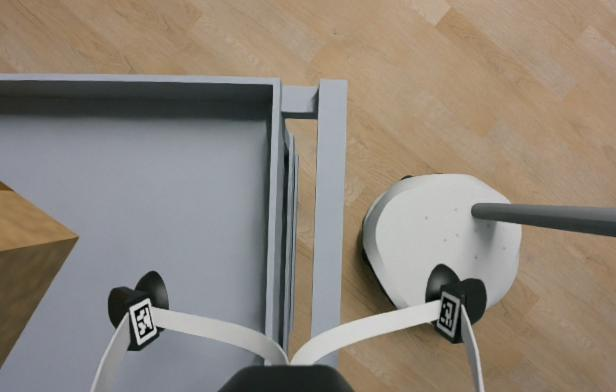

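Emit:
{"method": "move", "body": {"blocking": false, "r1": {"base":{"strafe_m":0.07}}}}

Emit:
{"method": "wait", "body": {"seconds": 2}}

Emit:
{"method": "move", "body": {"blocking": false, "r1": {"joints":{"lift_m":0.93},"speeds":{"lift_m":0.15},"contact_limits":{"lift_m":0.2}}}}

Emit:
{"method": "wait", "body": {"seconds": 3, "cameras": ["r1_wrist_camera","r1_head_camera"]}}

Scene clock: 854.83 s.
move: r1 moving
r1.base_odometry: x=-3.952 y=+1.845 heading=+0.762
r1.turned_by_wheels: +0.000
r1.turned_by_imu: +0.000
r1.base_tilt: forward=-1.6 right=+1.3
r1.lidar_m: 0.32 0.33 2.39 2.70 2.39 2.36 2.69 2.34 2.34 2.58 1.92 0.33
r1.base_status: strafe_m moving
r1.joint_positions: lift_m=+1.100 arm_m=+0.200 wrist_yaw_rad=+0.001 wrist_pitch_rad=+1.568 wrist_roll_rad=+1.569 gripper_m=+0.135
r1.joint_status: not commanded
r1.measured_speeds: translate_m=+0.000 strafe_m=+0.139 rotate_rad=+0.002 lift_m=+0.000 arm_m=+0.000 wrist_yaw_rad=+0.000 wrist_pitch_rad=+0.000 wrist_roll_rad=+0.000
r1.motor_effort: lift_m=+24(24) arm_m=+5(5) wheel_0=-7(11) wheel_1=+7(10) wheel_2=+0(1)
r1.servo_current: wrist_yaw_rad=52(65) wrist_pitch_rad=46(46) wrist_roll_rad=33(72) gripper_m=46(46)
r1.hand_pose: x=+0.3718 y=-0.0874 z=+0.9894 quat_wxyz=(+0.502, +0.500, +0.500, -0.498) (m; r1's base frame)
r1.wrist_depth_mm: 1205 1255 1205 1182 1205 1205 1205 / 415 415 418 415 1229 1229 1182 / 413 415 418 433 1205 1182 1205 / 399 415 415 976 1025 1008 1205 / 413 415 415 1205 1008 991 1205 / 415 209 418 1205 1008 196 1229 / 418 418 413 143 1205 1229 1182
r2: as last shown
r2.lidar_m: 0.38 1.81 3.03 3.10 1.49 1.92 2.72 1.86 1.71 1.77 1.47 0.95
r2.servo_current: wrist_yaw_rad=52(72) wrist_pitch_rad=52(52) wrist_roll_rad=59(59) gripper_m=163(169)
r2.contact_limits: translate_m 0.2
r2.wrist_depth_mm: - 190 245 189 - - - / - 191 246 189 - - - / - 191 246 190 - - - / - 191 247 191 - - - / - 190 237 196 - - - / - 183 184 195 177 - - / - 158 228 - - - -
pictures: none

Scene clock: 855.60 s.
earlier move: r1 done
r1.base_odometry: x=-3.975 y=+1.869 heading=+0.762
r1.turned_by_wheels: +0.000
r1.turned_by_imu: +0.000
r1.base_tilt: forward=-1.6 right=+1.3
r1.lidar_m: 0.30 0.35 2.35 2.65 2.33 2.32 2.63 2.37 2.33 2.64 1.95 0.34
r1.base_status: done
r1.joint_positions: lift_m=+1.100 arm_m=+0.200 wrist_yaw_rad=+0.001 wrist_pitch_rad=+1.568 wrist_roll_rad=+1.569 gripper_m=+0.135
r1.joint_status: not commanded
r1.measured_speeds: all 0
r1.motor_effort: lift_m=+24(24) arm_m=+5(5) wheel_0=+0(11) wheel_1=+0(10) wheel_2=+0(2)
r1.servo_current: wrist_yaw_rad=39(65) wrist_pitch_rad=46(46) wrist_roll_rad=72(72) gripper_m=39(46)
r1.hand_pose: x=+0.3718 y=-0.0874 z=+0.9894 quat_wxyz=(+0.502, +0.500, +0.500, -0.498) (m; r1's base frame)
r1.wrist_depth_mm: 418 413 415 370 1205 1229 1229 / 415 413 418 1182 1205 1229 1182 / 418 418 415 976 1229 1205 1229 / 392 418 415 991 1078 1008 1182 / 415 418 415 1205 991 1008 1205 / 413 198 415 668 976 197 1205 / 415 413 418 143 1182 1205 1229
r2.base_odometry: x=-1.985 y=-2.356 heading=-1.668
r2.turned_by_wheels: +0.000
r2.turned_by_imu: +0.000
r2.base_tilt: forward=-0.6 right=+0.1
r2.lidar_m: 0.39 1.80 3.03 3.12 1.48 1.97 2.75 1.86 1.69 1.76 1.48 0.95
r2.base_status: not commanded
r2.joint_positions: lift_m=+0.900 arm_m=+0.000 wrist_yaw_rad=+0.009 wrist_pitch_rad=+0.008 wrist_roll_rad=+0.002 gripper_m=-0.028
r2.joint_status: not commanded
r2.measured_speeds: all 0
r2.motor_effort: lift_m=+21(21) arm_m=-4(4) wheel_0=-2(2) wheel_1=+2(2) wheel_2=+5(5)
r2.servo_current: wrist_yaw_rad=65(72) wrist_pitch_rad=46(52) wrist_roll_rad=39(65) gripper_m=163(169)
r2.contact_limits: translate_m 0.2
r2.hand_pose: x=+0.4600 y=-0.0850 z=+1.0757 quat_wxyz=(+1.000, +0.001, +0.004, +0.004) (m; r2's base frame)
r2.wrist_depth_mm: - 190 244 189 - - - / - 190 245 189 - - - / - 191 246 190 - - - / - 191 247 191 - - - / - 191 237 196 - - - / - 182 184 194 177 - - / - 158 226 - - - -
wait: 0.77 of 2 s (r1 has come to rest)
pictures: none

Scene clock: 856.10 s.
move: r1 moving
r1.base_odometry: x=-3.975 y=+1.869 heading=+0.762
r1.turned_by_wheels: +0.000
r1.turned_by_imu: +0.000
r1.base_tilt: forward=-1.6 right=+1.3
r1.lidar_m: 0.33 0.36 2.36 2.67 2.33 2.34 2.63 2.37 2.32 2.60 1.94 0.33
r1.base_status: not commanded
r1.joint_positions: lift_m=+1.063 arm_m=+0.200 wrist_yaw_rad=+0.001 wrist_pitch_rad=+1.568 wrist_roll_rad=+1.569 gripper_m=+0.135
r1.joint_status: lift_m moving
r1.measured_speeds: translate_m=+0.000 strafe_m=+0.000 rotate_rad=+0.000 lift_m=-0.146 arm_m=+0.000 wrist_yaw_rad=+0.000 wrist_pitch_rad=+0.000 wrist_roll_rad=+0.000
r1.motor_effort: lift_m=+10(22) arm_m=+5(5) wheel_0=+0(1) wheel_1=+0(1) wheel_2=+0(0)
r1.servo_current: wrist_yaw_rad=46(52) wrist_pitch_rad=46(46) wrist_roll_rad=59(72) gripper_m=39(46)
r1.contact_limits: lift_m 0.2
r1.hand_pose: x=+0.3718 y=-0.0874 z=+0.9524 quat_wxyz=(+0.502, +0.500, +0.500, -0.498) (m; r1's base frame)
r1.wrist_depth_mm: 382 382 384 - 1182 1182 1160 / 382 382 382 1160 1160 1182 1182 / 382 382 382 960 1182 1182 1182 / 382 382 382 991 991 960 1160 / 382 382 384 1160 960 960 1160 / 382 210 379 634 960 195 1182 / 382 382 384 143 1160 1160 1182
r2: as last shown
r2.lidar_m: 0.40 1.80 3.01 3.09 1.49 1.95 2.75 1.85 1.71 1.76 1.47 0.94
r2.servo_current: wrist_yaw_rad=52(72) wrist_pitch_rad=52(59) wrist_roll_rad=52(59) gripper_m=163(169)
r2.contact_limits: translate_m 0.2
r2.wrist_depth_mm: - 190 245 189 - - - / - 190 245 189 - - - / - 191 245 190 - - - / - 191 246 191 - - - / - 191 236 196 - - - / - 182 183 194 177 - - / - 158 226 - - - -
pictures: none

Scene clock: 857.53 s.
earlier move: r1 done
r1.base_odometry: x=-3.975 y=+1.869 heading=+0.762
r1.turned_by_wheels: +0.000
r1.turned_by_imu: +0.000
r1.base_tilt: forward=-1.6 right=+1.3
r1.lidar_m: 0.32 0.35 2.35 2.63 2.35 2.34 2.62 2.37 2.34 2.62 1.92 0.35
r1.base_status: not commanded
r1.joint_positions: lift_m=+0.930 arm_m=+0.200 wrist_yaw_rad=+0.001 wrist_pitch_rad=+1.568 wrist_roll_rad=+1.569 gripper_m=+0.135
r1.joint_status: all done
r1.measured_speeds: all 0
r1.motor_effort: lift_m=+13(22) arm_m=+5(5) wheel_0=+0(1) wheel_1=+0(1) wheel_2=+0(0)
r1.servo_current: wrist_yaw_rad=52(65) wrist_pitch_rad=46(46) wrist_roll_rad=52(72) gripper_m=46(52)
r1.contact_limits: lift_m 0.2
r1.hand_pose: x=+0.3718 y=-0.0874 z=+0.8203 quat_wxyz=(+0.502, +0.500, +0.500, -0.498) (m; r1's base frame)
r1.wrist_depth_mm: 247 249 248 1042 1025 1025 1025 / 248 248 247 1042 1025 1042 1025 / 248 248 248 878 1042 1042 1042 / 248 248 249 1042 820 831 1042 / 247 248 248 1025 831 831 831 / 249 209 248 1025 191 196 1025 / 248 248 248 143 1042 1025 1042
r2.base_odometry: x=-1.985 y=-2.356 heading=-1.668
r2.turned_by_wheels: +0.000
r2.turned_by_imu: +0.000
r2.base_tilt: forward=-0.6 right=+0.0
r2.lidar_m: 0.39 1.80 3.03 3.08 1.47 1.95 2.73 1.86 1.72 1.76 1.49 0.96
r2.base_status: not commanded
r2.joint_positions: lift_m=+0.900 arm_m=+0.000 wrist_yaw_rad=+0.009 wrist_pitch_rad=+0.008 wrist_roll_rad=+0.002 gripper_m=-0.028
r2.joint_status: not commanded
r2.measured_speeds: all 0
r2.motor_effort: lift_m=+21(21) arm_m=-4(4) wheel_0=-2(2) wheel_1=+2(2) wheel_2=+5(5)
r2.servo_current: wrist_yaw_rad=72(72) wrist_pitch_rad=46(59) wrist_roll_rad=46(59) gripper_m=163(169)
r2.contact_limits: translate_m 0.2
r2.hand_pose: x=+0.4600 y=-0.0850 z=+1.0757 quat_wxyz=(+1.000, +0.001, +0.004, +0.004) (m; r2's base frame)
r2.wrist_depth_mm: - 190 245 189 - - - / - 190 245 189 - - - / - 191 246 190 - - - / - 191 246 191 - - - / - 191 236 196 - - - / - 182 184 194 177 - - / - 158 228 - - - -
wait: 1.43 of 3 s (r1 has come to rest)
pictures: r1_head_camera, r1_wrist_camera
Images, in order (width x height): r1_head_camera 420x560, r1_wrist_camera 616x392.

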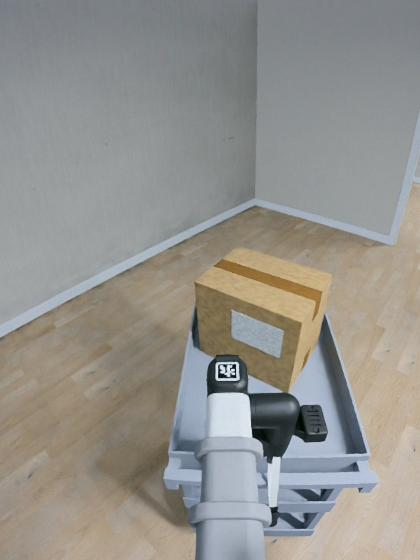

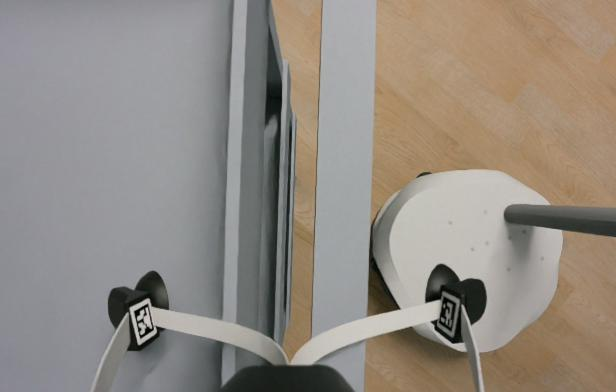

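Emit:
{"method": "move", "body": {"blocking": false, "r1": {"joints":{"lift_m":0.9},"speeds":{"lift_m":0.1},"contact_limits":{"lift_m":0.15}}}}

Emit:
{"method": "wait", "body": {"seconds": 2}}

Emit:
{"method": "move", "body": {"blocking": false, "r1": {"joints":{"gripper_m":0.015}}}}

Emit:
{"method": "wait", "body": {"seconds": 3, "cameras": ["r1_wrist_camera"]}}

Scene clock: 864.37 s.
move: r1 moving
r1.base_odometry: x=-3.975 y=+1.869 heading=+0.762
r1.turned_by_wheels: +0.000
r1.turned_by_imu: +0.000
r1.base_tilt: forward=-1.6 right=+1.2
r1.lidar_m: 0.32 0.36 2.37 2.68 2.35 2.33 2.64 2.35 2.36 2.65 1.96 0.37
r1.base_status: not commanded
r1.joint_positions: lift_m=+0.904 arm_m=+0.200 wrist_yaw_rad=+0.001 wrist_pitch_rad=+1.568 wrist_roll_rad=+1.569 gripper_m=+0.135
r1.joint_status: lift_m moving
r1.measured_speeds: translate_m=+0.000 strafe_m=+0.000 rotate_rad=+0.000 lift_m=-0.041 arm_m=+0.000 wrist_yaw_rad=+0.000 wrist_pitch_rad=+0.000 wrist_roll_rad=+0.000
r1.motor_effort: lift_m=-1(13) arm_m=+5(5) wheel_0=+0(1) wheel_1=+0(1) wheel_2=-1(1)
r1.servo_current: wrist_yaw_rad=33(52) wrist_pitch_rad=46(46) wrist_roll_rad=39(46) gripper_m=39(46)
r1.contact_limits: lift_m 0.15
r1.hand_pose: x=+0.3717 y=-0.0874 z=+0.7940 quat_wxyz=(+0.501, +0.500, +0.500, -0.499) (m; r1's base frame)
r1.wrist_depth_mm: 233 230 230 1008 1008 1042 1008 / 231 230 230 1025 1025 1008 1008 / 232 230 205 809 1025 991 1025 / 230 230 229 798 809 798 1025 / 231 230 229 820 820 809 798 / 231 201 208 854 177 191 1008 / 231 229 168 140 1008 1025 1008
r2: as last shown
r2.base_tilt: forward=-0.6 right=+0.1
r2.lidar_m: 0.40 1.80 3.01 3.09 1.45 1.96 2.74 1.85 1.71 1.77 1.49 0.97
r2.servo_current: wrist_yaw_rad=59(72) wrist_pitch_rad=52(59) wrist_roll_rad=59(59) gripper_m=169(169)
r2.contact_limits: translate_m 0.2
r2.wrist_depth_mm: - 190 245 189 - - - / - 190 246 189 - - - / - 191 246 189 - - - / - 191 247 191 - - - / - 191 237 196 - - - / - 182 184 194 177 - - / - 158 227 - - - -
pictures: none

Scene clock: 864.83 s.
earlier move: r1 contact_stop
r1.base_odometry: x=-3.975 y=+1.869 heading=+0.762
r1.turned_by_wheels: +0.000
r1.turned_by_imu: +0.000
r1.base_tilt: forward=-1.6 right=+1.3
r1.lidar_m: 0.34 0.35 2.37 2.64 2.36 2.34 2.60 2.37 2.37 2.61 1.92 0.37
r1.base_status: not commanded
r1.joint_positions: lift_m=+0.916 arm_m=+0.200 wrist_yaw_rad=+0.001 wrist_pitch_rad=+1.568 wrist_roll_rad=+1.569 gripper_m=+0.135
r1.joint_status: lift_m contact_stop (moved -0.014 of -0.030)
r1.measured_speeds: all 0
r1.on_its_own: lift_m is slack since a contact_stop (your +0.900 is given up)
r1.motor_effort: lift_m=+19(19) arm_m=+2(5) wheel_0=+0(1) wheel_1=+0(1) wheel_2=+0(1)
r1.servo_current: wrist_yaw_rad=52(72) wrist_pitch_rad=46(52) wrist_roll_rad=39(59) gripper_m=46(46)
r1.contact_limits: lift_m 0.15
r1.hand_pose: x=+0.3718 y=-0.0874 z=+0.8062 quat_wxyz=(+0.501, +0.500, +0.500, -0.499) (m; r1's base frame)
r1.wrist_depth_mm: 235 234 234 1008 1025 1042 1042 / 235 235 236 1025 1008 1042 1025 / 235 235 207 842 1008 1025 1008 / 235 236 236 1025 809 820 1025 / 236 236 235 - 809 798 820 / 235 200 228 - 191 196 1025 / 235 235 165 136 1042 1008 1025
r2.base_odometry: x=-1.985 y=-2.356 heading=-1.668
r2.turned_by_wheels: +0.000
r2.turned_by_imu: +0.000
r2.base_tilt: forward=-0.6 right=+0.1
r2.lidar_m: 0.40 1.79 3.01 3.08 1.47 1.93 2.73 1.86 1.71 1.75 1.46 0.95
r2.base_status: not commanded
r2.joint_positions: lift_m=+0.900 arm_m=+0.000 wrist_yaw_rad=+0.009 wrist_pitch_rad=+0.008 wrist_roll_rad=+0.002 gripper_m=-0.028
r2.joint_status: not commanded
r2.measured_speeds: all 0
r2.motor_effort: lift_m=+21(21) arm_m=-4(4) wheel_0=-2(2) wheel_1=+2(2) wheel_2=+5(5)
r2.servo_current: wrist_yaw_rad=59(72) wrist_pitch_rad=52(59) wrist_roll_rad=46(59) gripper_m=156(169)
r2.contact_limits: translate_m 0.2
r2.hand_pose: x=+0.4600 y=-0.0850 z=+1.0757 quat_wxyz=(+1.000, +0.001, +0.004, +0.004) (m; r2's base frame)
r2.wrist_depth_mm: - 190 244 189 - - - / - 190 245 189 - - - / - 191 244 190 - - - / - 191 246 191 - - - / - 191 236 196 - - - / - 183 183 195 176 - - / - 159 226 - - - -
wait: 0.47 of 2 s (r1 has come to rest)
pictures: none

not run: a stop that you did not command came earlier in this reply.

not run: a stop that you did not command came earlier in this reply.

Emit:
{"method": "move", "body": {"blocking": false, "r1": {"joints":{"gripper_m":0.015,"lift_m":0.918}}}}

Emit:
{"method": "wait", "body": {"seconds": 3}}

Emit:
{"method": "wait", "body": {"seconds": 1, "cameras": ["r1_wrist_camera","r1_head_camera"]}}

Scene clock: 895.40 s.
move: r1 moving
r1.base_odometry: x=-3.975 y=+1.869 heading=+0.762
r1.turned_by_wheels: +0.000
r1.turned_by_imu: +0.000
r1.base_tilt: forward=-1.6 right=+1.3
r1.lidar_m: 0.32 0.35 2.36 2.71 2.36 2.34 2.63 2.36 2.35 2.63 1.95 0.37
r1.base_status: not commanded
r1.joint_positions: lift_m=+0.918 arm_m=+0.200 wrist_yaw_rad=+0.001 wrist_pitch_rad=+1.568 wrist_roll_rad=+1.569 gripper_m=+0.123
r1.joint_status: gripper_m moving; the others done
r1.measured_speeds: all 0
r1.motor_effort: lift_m=+24(24) arm_m=-4(4) wheel_0=+0(1) wheel_1=+0(1) wheel_2=+0(0)
r1.servo_current: wrist_yaw_rad=65(65) wrist_pitch_rad=33(46) wrist_roll_rad=46(59) gripper_m=91(91)
r1.hand_pose: x=+0.3718 y=-0.0874 z=+0.8074 quat_wxyz=(+0.501, +0.500, +0.500, -0.499) (m; r1's base frame)
r1.wrist_depth_mm: 236 237 236 1042 1008 1025 1042 / 236 236 204 1025 1008 1025 1025 / 236 235 210 878 1025 1042 1025 / 237 236 236 1025 809 809 1025 / 236 236 236 - 809 809 809 / 236 208 227 - 194 202 1025 / 236 236 192 137 1025 1008 1042
r2: as last shown
r2.lidar_m: 0.41 1.80 3.02 3.09 1.49 1.93 2.73 1.84 1.71 1.77 1.47 0.95
r2.motor_effort: lift_m=+21(21) arm_m=-4(4) wheel_0=-1(2) wheel_1=+2(2) wheel_2=+5(5)
r2.servo_current: wrist_yaw_rad=52(72) wrist_pitch_rad=52(59) wrist_roll_rad=52(59) gripper_m=163(169)
r2.contact_limits: translate_m 0.2
r2.wrist_depth_mm: - 190 244 190 - - - / - 191 245 189 - - - / - 191 246 190 - - - / - 190 247 191 - - - / - 191 237 196 - - - / - 183 184 195 177 - - / - 158 226 - - - -
pictures: none

Scene clock: 897.00 s.
earlier move: r1 done
r1.base_odometry: x=-3.975 y=+1.869 heading=+0.762
r1.turned_by_wheels: +0.000
r1.turned_by_imu: +0.000
r1.base_tilt: forward=-1.6 right=+1.3
r1.lidar_m: 0.32 0.35 2.36 2.67 2.36 2.35 2.63 2.35 2.34 2.65 1.93 0.37
r1.base_status: not commanded
r1.joint_positions: lift_m=+0.918 arm_m=+0.200 wrist_yaw_rad=+0.001 wrist_pitch_rad=+1.565 wrist_roll_rad=+1.569 gripper_m=+0.016
r1.joint_status: all done
r1.measured_speeds: all 0
r1.motor_effort: lift_m=+19(24) arm_m=-3(4) wheel_0=-1(2) wheel_1=+0(1) wheel_2=+0(0)
r1.servo_current: wrist_yaw_rad=39(72) wrist_pitch_rad=46(52) wrist_roll_rad=39(59) gripper_m=78(163)
r1.hand_pose: x=+0.3728 y=-0.0874 z=+0.8078 quat_wxyz=(+0.502, +0.501, +0.499, -0.498) (m; r1's base frame)
r1.wrist_depth_mm: 236 236 236 1008 1025 1025 1008 / 236 236 236 1042 1025 1042 1025 / 236 236 236 831 1025 1008 1008 / 235 235 236 854 809 820 1042 / 236 236 236 1008 820 809 809 / 236 236 187 1042 182 798 1008 / 236 150 181 500 1025 1025 1025
r2.base_odometry: x=-1.985 y=-2.356 heading=-1.668
r2.turned_by_wheels: +0.000
r2.turned_by_imu: +0.000
r2.base_tilt: forward=-0.6 right=+0.0
r2.lidar_m: 0.39 1.81 3.02 3.10 1.50 1.97 2.76 1.86 1.71 1.76 1.48 0.94
r2.base_status: not commanded
r2.joint_positions: lift_m=+0.900 arm_m=+0.000 wrist_yaw_rad=+0.009 wrist_pitch_rad=+0.008 wrist_roll_rad=+0.002 gripper_m=-0.028
r2.joint_status: not commanded
r2.measured_speeds: all 0
r2.motor_effort: lift_m=+21(21) arm_m=-4(4) wheel_0=-2(2) wheel_1=+2(2) wheel_2=+5(5)
r2.servo_current: wrist_yaw_rad=59(72) wrist_pitch_rad=52(59) wrist_roll_rad=46(59) gripper_m=169(169)
r2.contact_limits: translate_m 0.2
r2.hand_pose: x=+0.4600 y=-0.0850 z=+1.0757 quat_wxyz=(+1.000, +0.001, +0.004, +0.004) (m; r2's base frame)
r2.wrist_depth_mm: - 190 245 189 - - - / - 190 245 189 - - - / - 191 246 190 - - - / - 191 245 191 - - - / - 191 236 196 - - - / - 182 183 195 178 - - / - 159 227 - - - -
wait: 1.60 of 3 s (r1 has come to rest)
pictures: none

Scene clock: 898.00 s.
r1.base_odometry: x=-3.975 y=+1.869 heading=+0.762
r1.turned_by_wheels: +0.000
r1.turned_by_imu: +0.000
r1.base_tilt: forward=-1.6 right=+1.3
r1.lidar_m: 0.32 0.35 2.34 2.67 2.32 2.34 2.58 2.36 2.35 2.64 1.93 0.36
r1.base_status: not commanded
r1.joint_positions: lift_m=+0.918 arm_m=+0.200 wrist_yaw_rad=+0.001 wrist_pitch_rad=+1.565 wrist_roll_rad=+1.569 gripper_m=+0.016
r1.joint_status: all done
r1.measured_speeds: all 0
r1.motor_effort: lift_m=+19(24) arm_m=-4(4) wheel_0=+0(2) wheel_1=+0(1) wheel_2=+0(0)
r1.servo_current: wrist_yaw_rad=52(72) wrist_pitch_rad=52(52) wrist_roll_rad=52(59) gripper_m=65(163)
r1.hand_pose: x=+0.3728 y=-0.0874 z=+0.8078 quat_wxyz=(+0.502, +0.501, +0.499, -0.498) (m; r1's base frame)
r1.wrist_depth_mm: 236 235 235 1025 1025 1025 1025 / 236 235 234 1025 991 1025 1025 / 235 236 235 820 1025 1025 1008 / 236 236 236 854 809 809 1025 / 235 236 235 1042 820 798 809 / 236 234 187 1025 182 809 1008 / 236 150 181 504 1025 1008 1042
r2.base_odometry: x=-1.985 y=-2.356 heading=-1.668
r2.turned_by_wheels: +0.000
r2.turned_by_imu: +0.000
r2.base_tilt: forward=-0.6 right=+0.1
r2.lidar_m: 0.39 1.79 3.03 3.07 1.49 1.98 2.72 1.86 1.74 1.77 1.45 0.95
r2.base_status: not commanded
r2.joint_positions: lift_m=+0.900 arm_m=+0.000 wrist_yaw_rad=+0.009 wrist_pitch_rad=+0.008 wrist_roll_rad=+0.002 gripper_m=-0.028
r2.joint_status: not commanded
r2.measured_speeds: all 0
r2.motor_effort: lift_m=+21(21) arm_m=-4(4) wheel_0=-2(2) wheel_1=+2(2) wheel_2=+5(5)
r2.servo_current: wrist_yaw_rad=59(72) wrist_pitch_rad=46(59) wrist_roll_rad=39(59) gripper_m=163(169)
r2.contact_limits: translate_m 0.2
r2.hand_pose: x=+0.4600 y=-0.0850 z=+1.0757 quat_wxyz=(+1.000, +0.001, +0.004, +0.004) (m; r2's base frame)
r2.wrist_depth_mm: - 190 244 189 - - - / - 191 246 189 - - - / - 191 246 190 - - - / - 191 245 191 - - - / - 191 236 196 - - - / - 182 183 195 177 - - / - 159 227 - - - -
wait: 1.00 s; at rest by 0.27 s
pictures: r1_head_camera, r1_wrist_camera
Images, in order (width x height): r1_head_camera 420x560, r1_wrist_camera 616x392.

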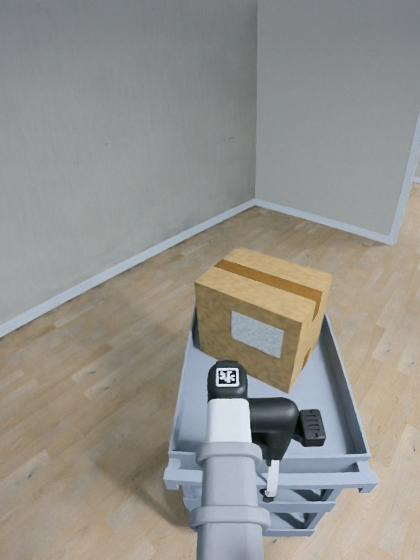

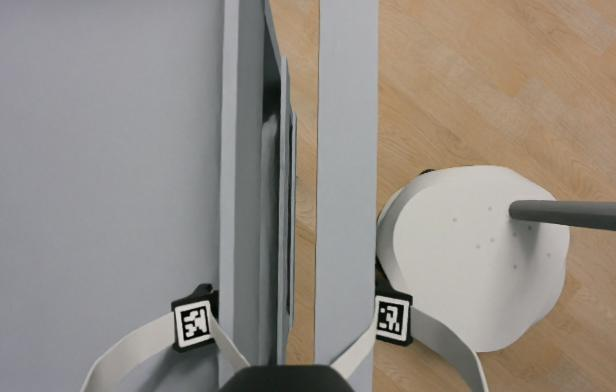

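Emit:
{"method": "move", "body": {"blocking": false, "r1": {"joints":{"gripper_m":-0.015}}}}

Emit:
{"method": "wait", "body": {"seconds": 2}}

Emit:
{"method": "move", "body": {"blocking": false, "r1": {"base":{"rotate_rad":-0.15},"pace":"slow","contact_limits":{"rotate_rad":0.7}}}}

Emit:
{"method": "wait", "body": {"seconds": 3, "cameras": ["r1_wrist_camera","r1_head_camera"]}}

Scene clock: 907.23 s.
move: r1 moving
r1.base_odometry: x=-3.975 y=+1.869 heading=+0.762
r1.turned_by_wheels: +0.000
r1.turned_by_imu: +0.000
r1.base_tilt: forward=-1.6 right=+1.3
r1.lidar_m: 0.32 0.35 2.35 2.66 2.36 2.32 2.63 2.36 2.35 2.63 1.95 0.36
r1.base_status: not commanded
r1.joint_positions: lift_m=+0.918 arm_m=+0.200 wrist_yaw_rad=+0.001 wrist_pitch_rad=+1.565 wrist_roll_rad=+1.569 gripper_m=-0.003
r1.joint_status: gripper_m moving
r1.measured_speeds: all 0
r1.motor_effort: lift_m=+19(19) arm_m=-4(4) wheel_0=+0(1) wheel_1=+0(1) wheel_2=+0(0)
r1.servo_current: wrist_yaw_rad=59(59) wrist_pitch_rad=46(52) wrist_roll_rad=52(59) gripper_m=189(228)
r1.hand_pose: x=+0.3728 y=-0.0874 z=+0.8078 quat_wxyz=(+0.502, +0.501, +0.499, -0.498) (m; r1's base frame)
r1.wrist_depth_mm: 236 235 234 1042 - 1025 1008 / 235 235 235 1025 - 1008 1008 / 236 235 224 820 - 1025 1025 / 236 236 236 820 809 809 1025 / 235 234 235 854 809 820 798 / 236 236 189 1025 179 809 1025 / 236 154 235 504 1025 1042 1025
r2: as last shown
r2.lidar_m: 0.39 1.82 3.01 3.08 1.47 1.96 2.74 1.87 1.71 1.75 1.48 0.95
r2.motor_effort: lift_m=+21(21) arm_m=-3(4) wheel_0=-2(2) wheel_1=+2(2) wheel_2=+5(5)
r2.servo_current: wrist_yaw_rad=52(72) wrist_pitch_rad=59(59) wrist_roll_rad=59(59) gripper_m=163(163)
r2.contact_limits: translate_m 0.2
r2.wrist_depth_mm: - 190 245 189 - - - / - 190 246 189 - - - / - 191 246 190 - - - / - 191 246 191 - - - / - 191 237 196 - - - / - 182 184 195 177 - - / - 158 227 - - - -
pictures: none

Scene clock: 907.77 s.
earlier move: r1 done
r1.base_odometry: x=-3.975 y=+1.869 heading=+0.762
r1.turned_by_wheels: +0.000
r1.turned_by_imu: +0.000
r1.base_tilt: forward=-1.5 right=+1.3
r1.lidar_m: 0.32 0.33 2.36 2.65 2.35 2.32 2.63 2.36 2.37 2.63 1.95 0.38
r1.base_status: not commanded
r1.joint_positions: lift_m=+0.918 arm_m=+0.200 wrist_yaw_rad=+0.001 wrist_pitch_rad=+1.565 wrist_roll_rad=+1.569 gripper_m=-0.013
r1.joint_status: all done
r1.measured_speeds: all 0
r1.motor_effort: lift_m=+19(19) arm_m=-4(4) wheel_0=-1(1) wheel_1=+0(1) wheel_2=+0(0)
r1.servo_current: wrist_yaw_rad=65(65) wrist_pitch_rad=46(52) wrist_roll_rad=33(65) gripper_m=98(228)
r1.hand_pose: x=+0.3728 y=-0.0874 z=+0.8078 quat_wxyz=(+0.502, +0.501, +0.499, -0.498) (m; r1's base frame)
r1.wrist_depth_mm: 235 234 234 1008 - 1008 1008 / 234 235 234 1025 - 1025 1008 / 234 234 223 809 - 1025 1025 / 234 235 234 831 820 820 1008 / 235 234 234 878 809 809 809 / 235 234 190 1008 179 809 1025 / 235 168 234 517 1025 1008 1042
r2.base_odometry: x=-1.985 y=-2.356 heading=-1.668
r2.turned_by_wheels: +0.000
r2.turned_by_imu: +0.000
r2.base_tilt: forward=-0.6 right=+0.1
r2.lidar_m: 0.42 1.77 3.01 3.09 1.47 1.97 2.75 1.86 1.72 1.75 1.47 0.93
r2.base_status: not commanded
r2.joint_positions: lift_m=+0.900 arm_m=+0.000 wrist_yaw_rad=+0.009 wrist_pitch_rad=+0.008 wrist_roll_rad=+0.002 gripper_m=-0.028
r2.joint_status: not commanded
r2.measured_speeds: all 0
r2.motor_effort: lift_m=+21(21) arm_m=-4(4) wheel_0=-2(2) wheel_1=+2(2) wheel_2=+5(5)
r2.servo_current: wrist_yaw_rad=59(78) wrist_pitch_rad=52(59) wrist_roll_rad=39(59) gripper_m=156(163)
r2.contact_limits: translate_m 0.2
r2.hand_pose: x=+0.4600 y=-0.0850 z=+1.0757 quat_wxyz=(+1.000, +0.001, +0.004, +0.004) (m; r2's base frame)
r2.wrist_depth_mm: - 190 244 189 - - - / - 191 246 188 - - - / - 191 247 190 - - - / - 191 247 191 - - - / - 191 236 196 - - - / - 182 184 194 177 - - / - 158 226 - - - -
wait: 0.53 of 2 s (r1 has come to rest)
pictures: none

Scene clock: 908.27 s.
move: r1 moving
r1.base_odometry: x=-3.975 y=+1.869 heading=+0.650
r1.turned_by_wheels: -0.112
r1.turned_by_imu: -0.112
r1.base_tilt: forward=-1.6 right=+1.3
r1.lidar_m: 0.31 0.28 2.34 2.53 2.39 2.34 2.50 2.40 2.35 2.51 1.94 0.38
r1.base_status: rotate_rad moving
r1.joint_positions: lift_m=+0.918 arm_m=+0.200 wrist_yaw_rad=+0.001 wrist_pitch_rad=+1.565 wrist_roll_rad=+1.569 gripper_m=-0.014
r1.joint_status: not commanded
r1.measured_speeds: translate_m=+0.001 strafe_m=-0.002 rotate_rad=-0.290 lift_m=+0.000 arm_m=+0.000 wrist_yaw_rad=+0.000 wrist_pitch_rad=+0.000 wrist_roll_rad=+0.000
r1.motor_effort: lift_m=+19(19) arm_m=+2(4) wheel_0=+8(11) wheel_1=+3(7) wheel_2=+7(10)
r1.servo_current: wrist_yaw_rad=39(65) wrist_pitch_rad=52(52) wrist_roll_rad=72(72) gripper_m=91(104)
r1.contact_limits: rotate_rad 0.7
r1.hand_pose: x=+0.3728 y=-0.0874 z=+0.8078 quat_wxyz=(+0.502, +0.501, +0.499, -0.498) (m; r1's base frame)
r1.wrist_depth_mm: 236 235 226 1042 1025 1008 1008 / 236 236 214 1042 1025 1008 1025 / 236 235 203 - 1025 1042 1025 / 236 236 236 - 820 820 1025 / 236 236 236 809 798 798 798 / 237 236 186 - 179 809 1025 / 237 161 183 488 1025 1025 1025
r2: as last shown
r2.lidar_m: 0.39 1.81 3.02 3.10 1.48 1.96 2.75 1.86 1.72 1.74 1.48 0.95
r2.servo_current: wrist_yaw_rad=59(65) wrist_pitch_rad=52(59) wrist_roll_rad=46(59) gripper_m=156(163)
r2.contact_limits: translate_m 0.2
r2.wrist_depth_mm: - 190 245 189 - - - / - 191 246 189 - - - / - 191 245 190 - - - / - 191 247 191 - - - / - 191 236 196 - - - / - 182 184 195 177 - - / - 158 227 - - - -
pictures: none

Scene clock: 908.83 s.
earlier move: r1 done
r1.base_odometry: x=-3.975 y=+1.869 heading=+0.613
r1.turned_by_wheels: -0.037
r1.turned_by_imu: -0.037
r1.base_tilt: forward=-1.6 right=+1.3
r1.lidar_m: 0.29 0.29 2.34 2.48 2.41 2.31 2.46 2.44 2.33 2.47 1.94 0.38
r1.base_status: done
r1.joint_positions: lift_m=+0.918 arm_m=+0.200 wrist_yaw_rad=+0.001 wrist_pitch_rad=+1.565 wrist_roll_rad=+1.568 gripper_m=-0.014
r1.joint_status: not commanded
r1.measured_speeds: all 0
r1.motor_effort: lift_m=+19(19) arm_m=+4(4) wheel_0=+8(11) wheel_1=+3(7) wheel_2=+4(10)
r1.servo_current: wrist_yaw_rad=39(65) wrist_pitch_rad=46(52) wrist_roll_rad=59(72) gripper_m=85(104)
r1.contact_limits: rotate_rad 0.7
r1.hand_pose: x=+0.3727 y=-0.0874 z=+0.8078 quat_wxyz=(+0.502, +0.501, +0.499, -0.498) (m; r1's base frame)
r1.wrist_depth_mm: 236 236 219 - 1025 1008 1025 / 236 235 218 - 1008 1008 1025 / 236 236 199 - 1042 1008 1008 / 236 236 232 - 866 820 1025 / 236 236 227 - 820 809 820 / 236 236 186 - 177 809 1025 / 237 161 179 246 175 1025 1025
r2.base_odometry: x=-1.985 y=-2.356 heading=-1.668
r2.turned_by_wheels: +0.000
r2.turned_by_imu: +0.000
r2.base_tilt: forward=-0.6 right=+0.1
r2.lidar_m: 0.41 1.82 3.00 3.09 1.48 1.97 2.72 1.85 1.71 1.75 1.46 0.95
r2.base_status: not commanded
r2.joint_positions: lift_m=+0.900 arm_m=+0.000 wrist_yaw_rad=+0.009 wrist_pitch_rad=+0.008 wrist_roll_rad=+0.002 gripper_m=-0.028
r2.joint_status: not commanded
r2.measured_speeds: all 0
r2.motor_effort: lift_m=+21(21) arm_m=-4(4) wheel_0=-2(2) wheel_1=+2(2) wheel_2=+5(5)
r2.servo_current: wrist_yaw_rad=52(65) wrist_pitch_rad=52(59) wrist_roll_rad=46(59) gripper_m=163(163)
r2.contact_limits: translate_m 0.2
r2.hand_pose: x=+0.4600 y=-0.0850 z=+1.0757 quat_wxyz=(+1.000, +0.001, +0.004, +0.004) (m; r2's base frame)
r2.wrist_depth_mm: - 189 244 189 - - - / - 190 246 189 - - - / - 191 245 190 - - - / - 191 247 191 - - - / - 191 237 196 - - - / - 182 184 194 177 - - / - 158 227 - - - -
wait: 0.57 of 3 s (r1 has come to rest)
pictures: r1_head_camera, r1_wrist_camera
Images, in order (width x height): r1_head_camera 420x560, r1_wrist_camera 616x392.

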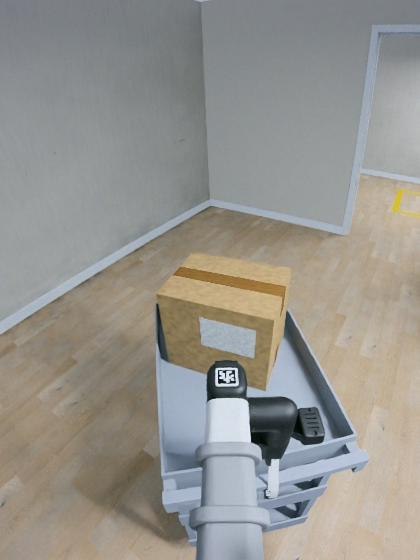

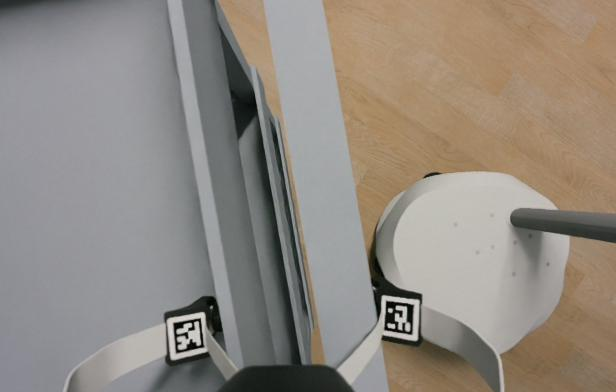

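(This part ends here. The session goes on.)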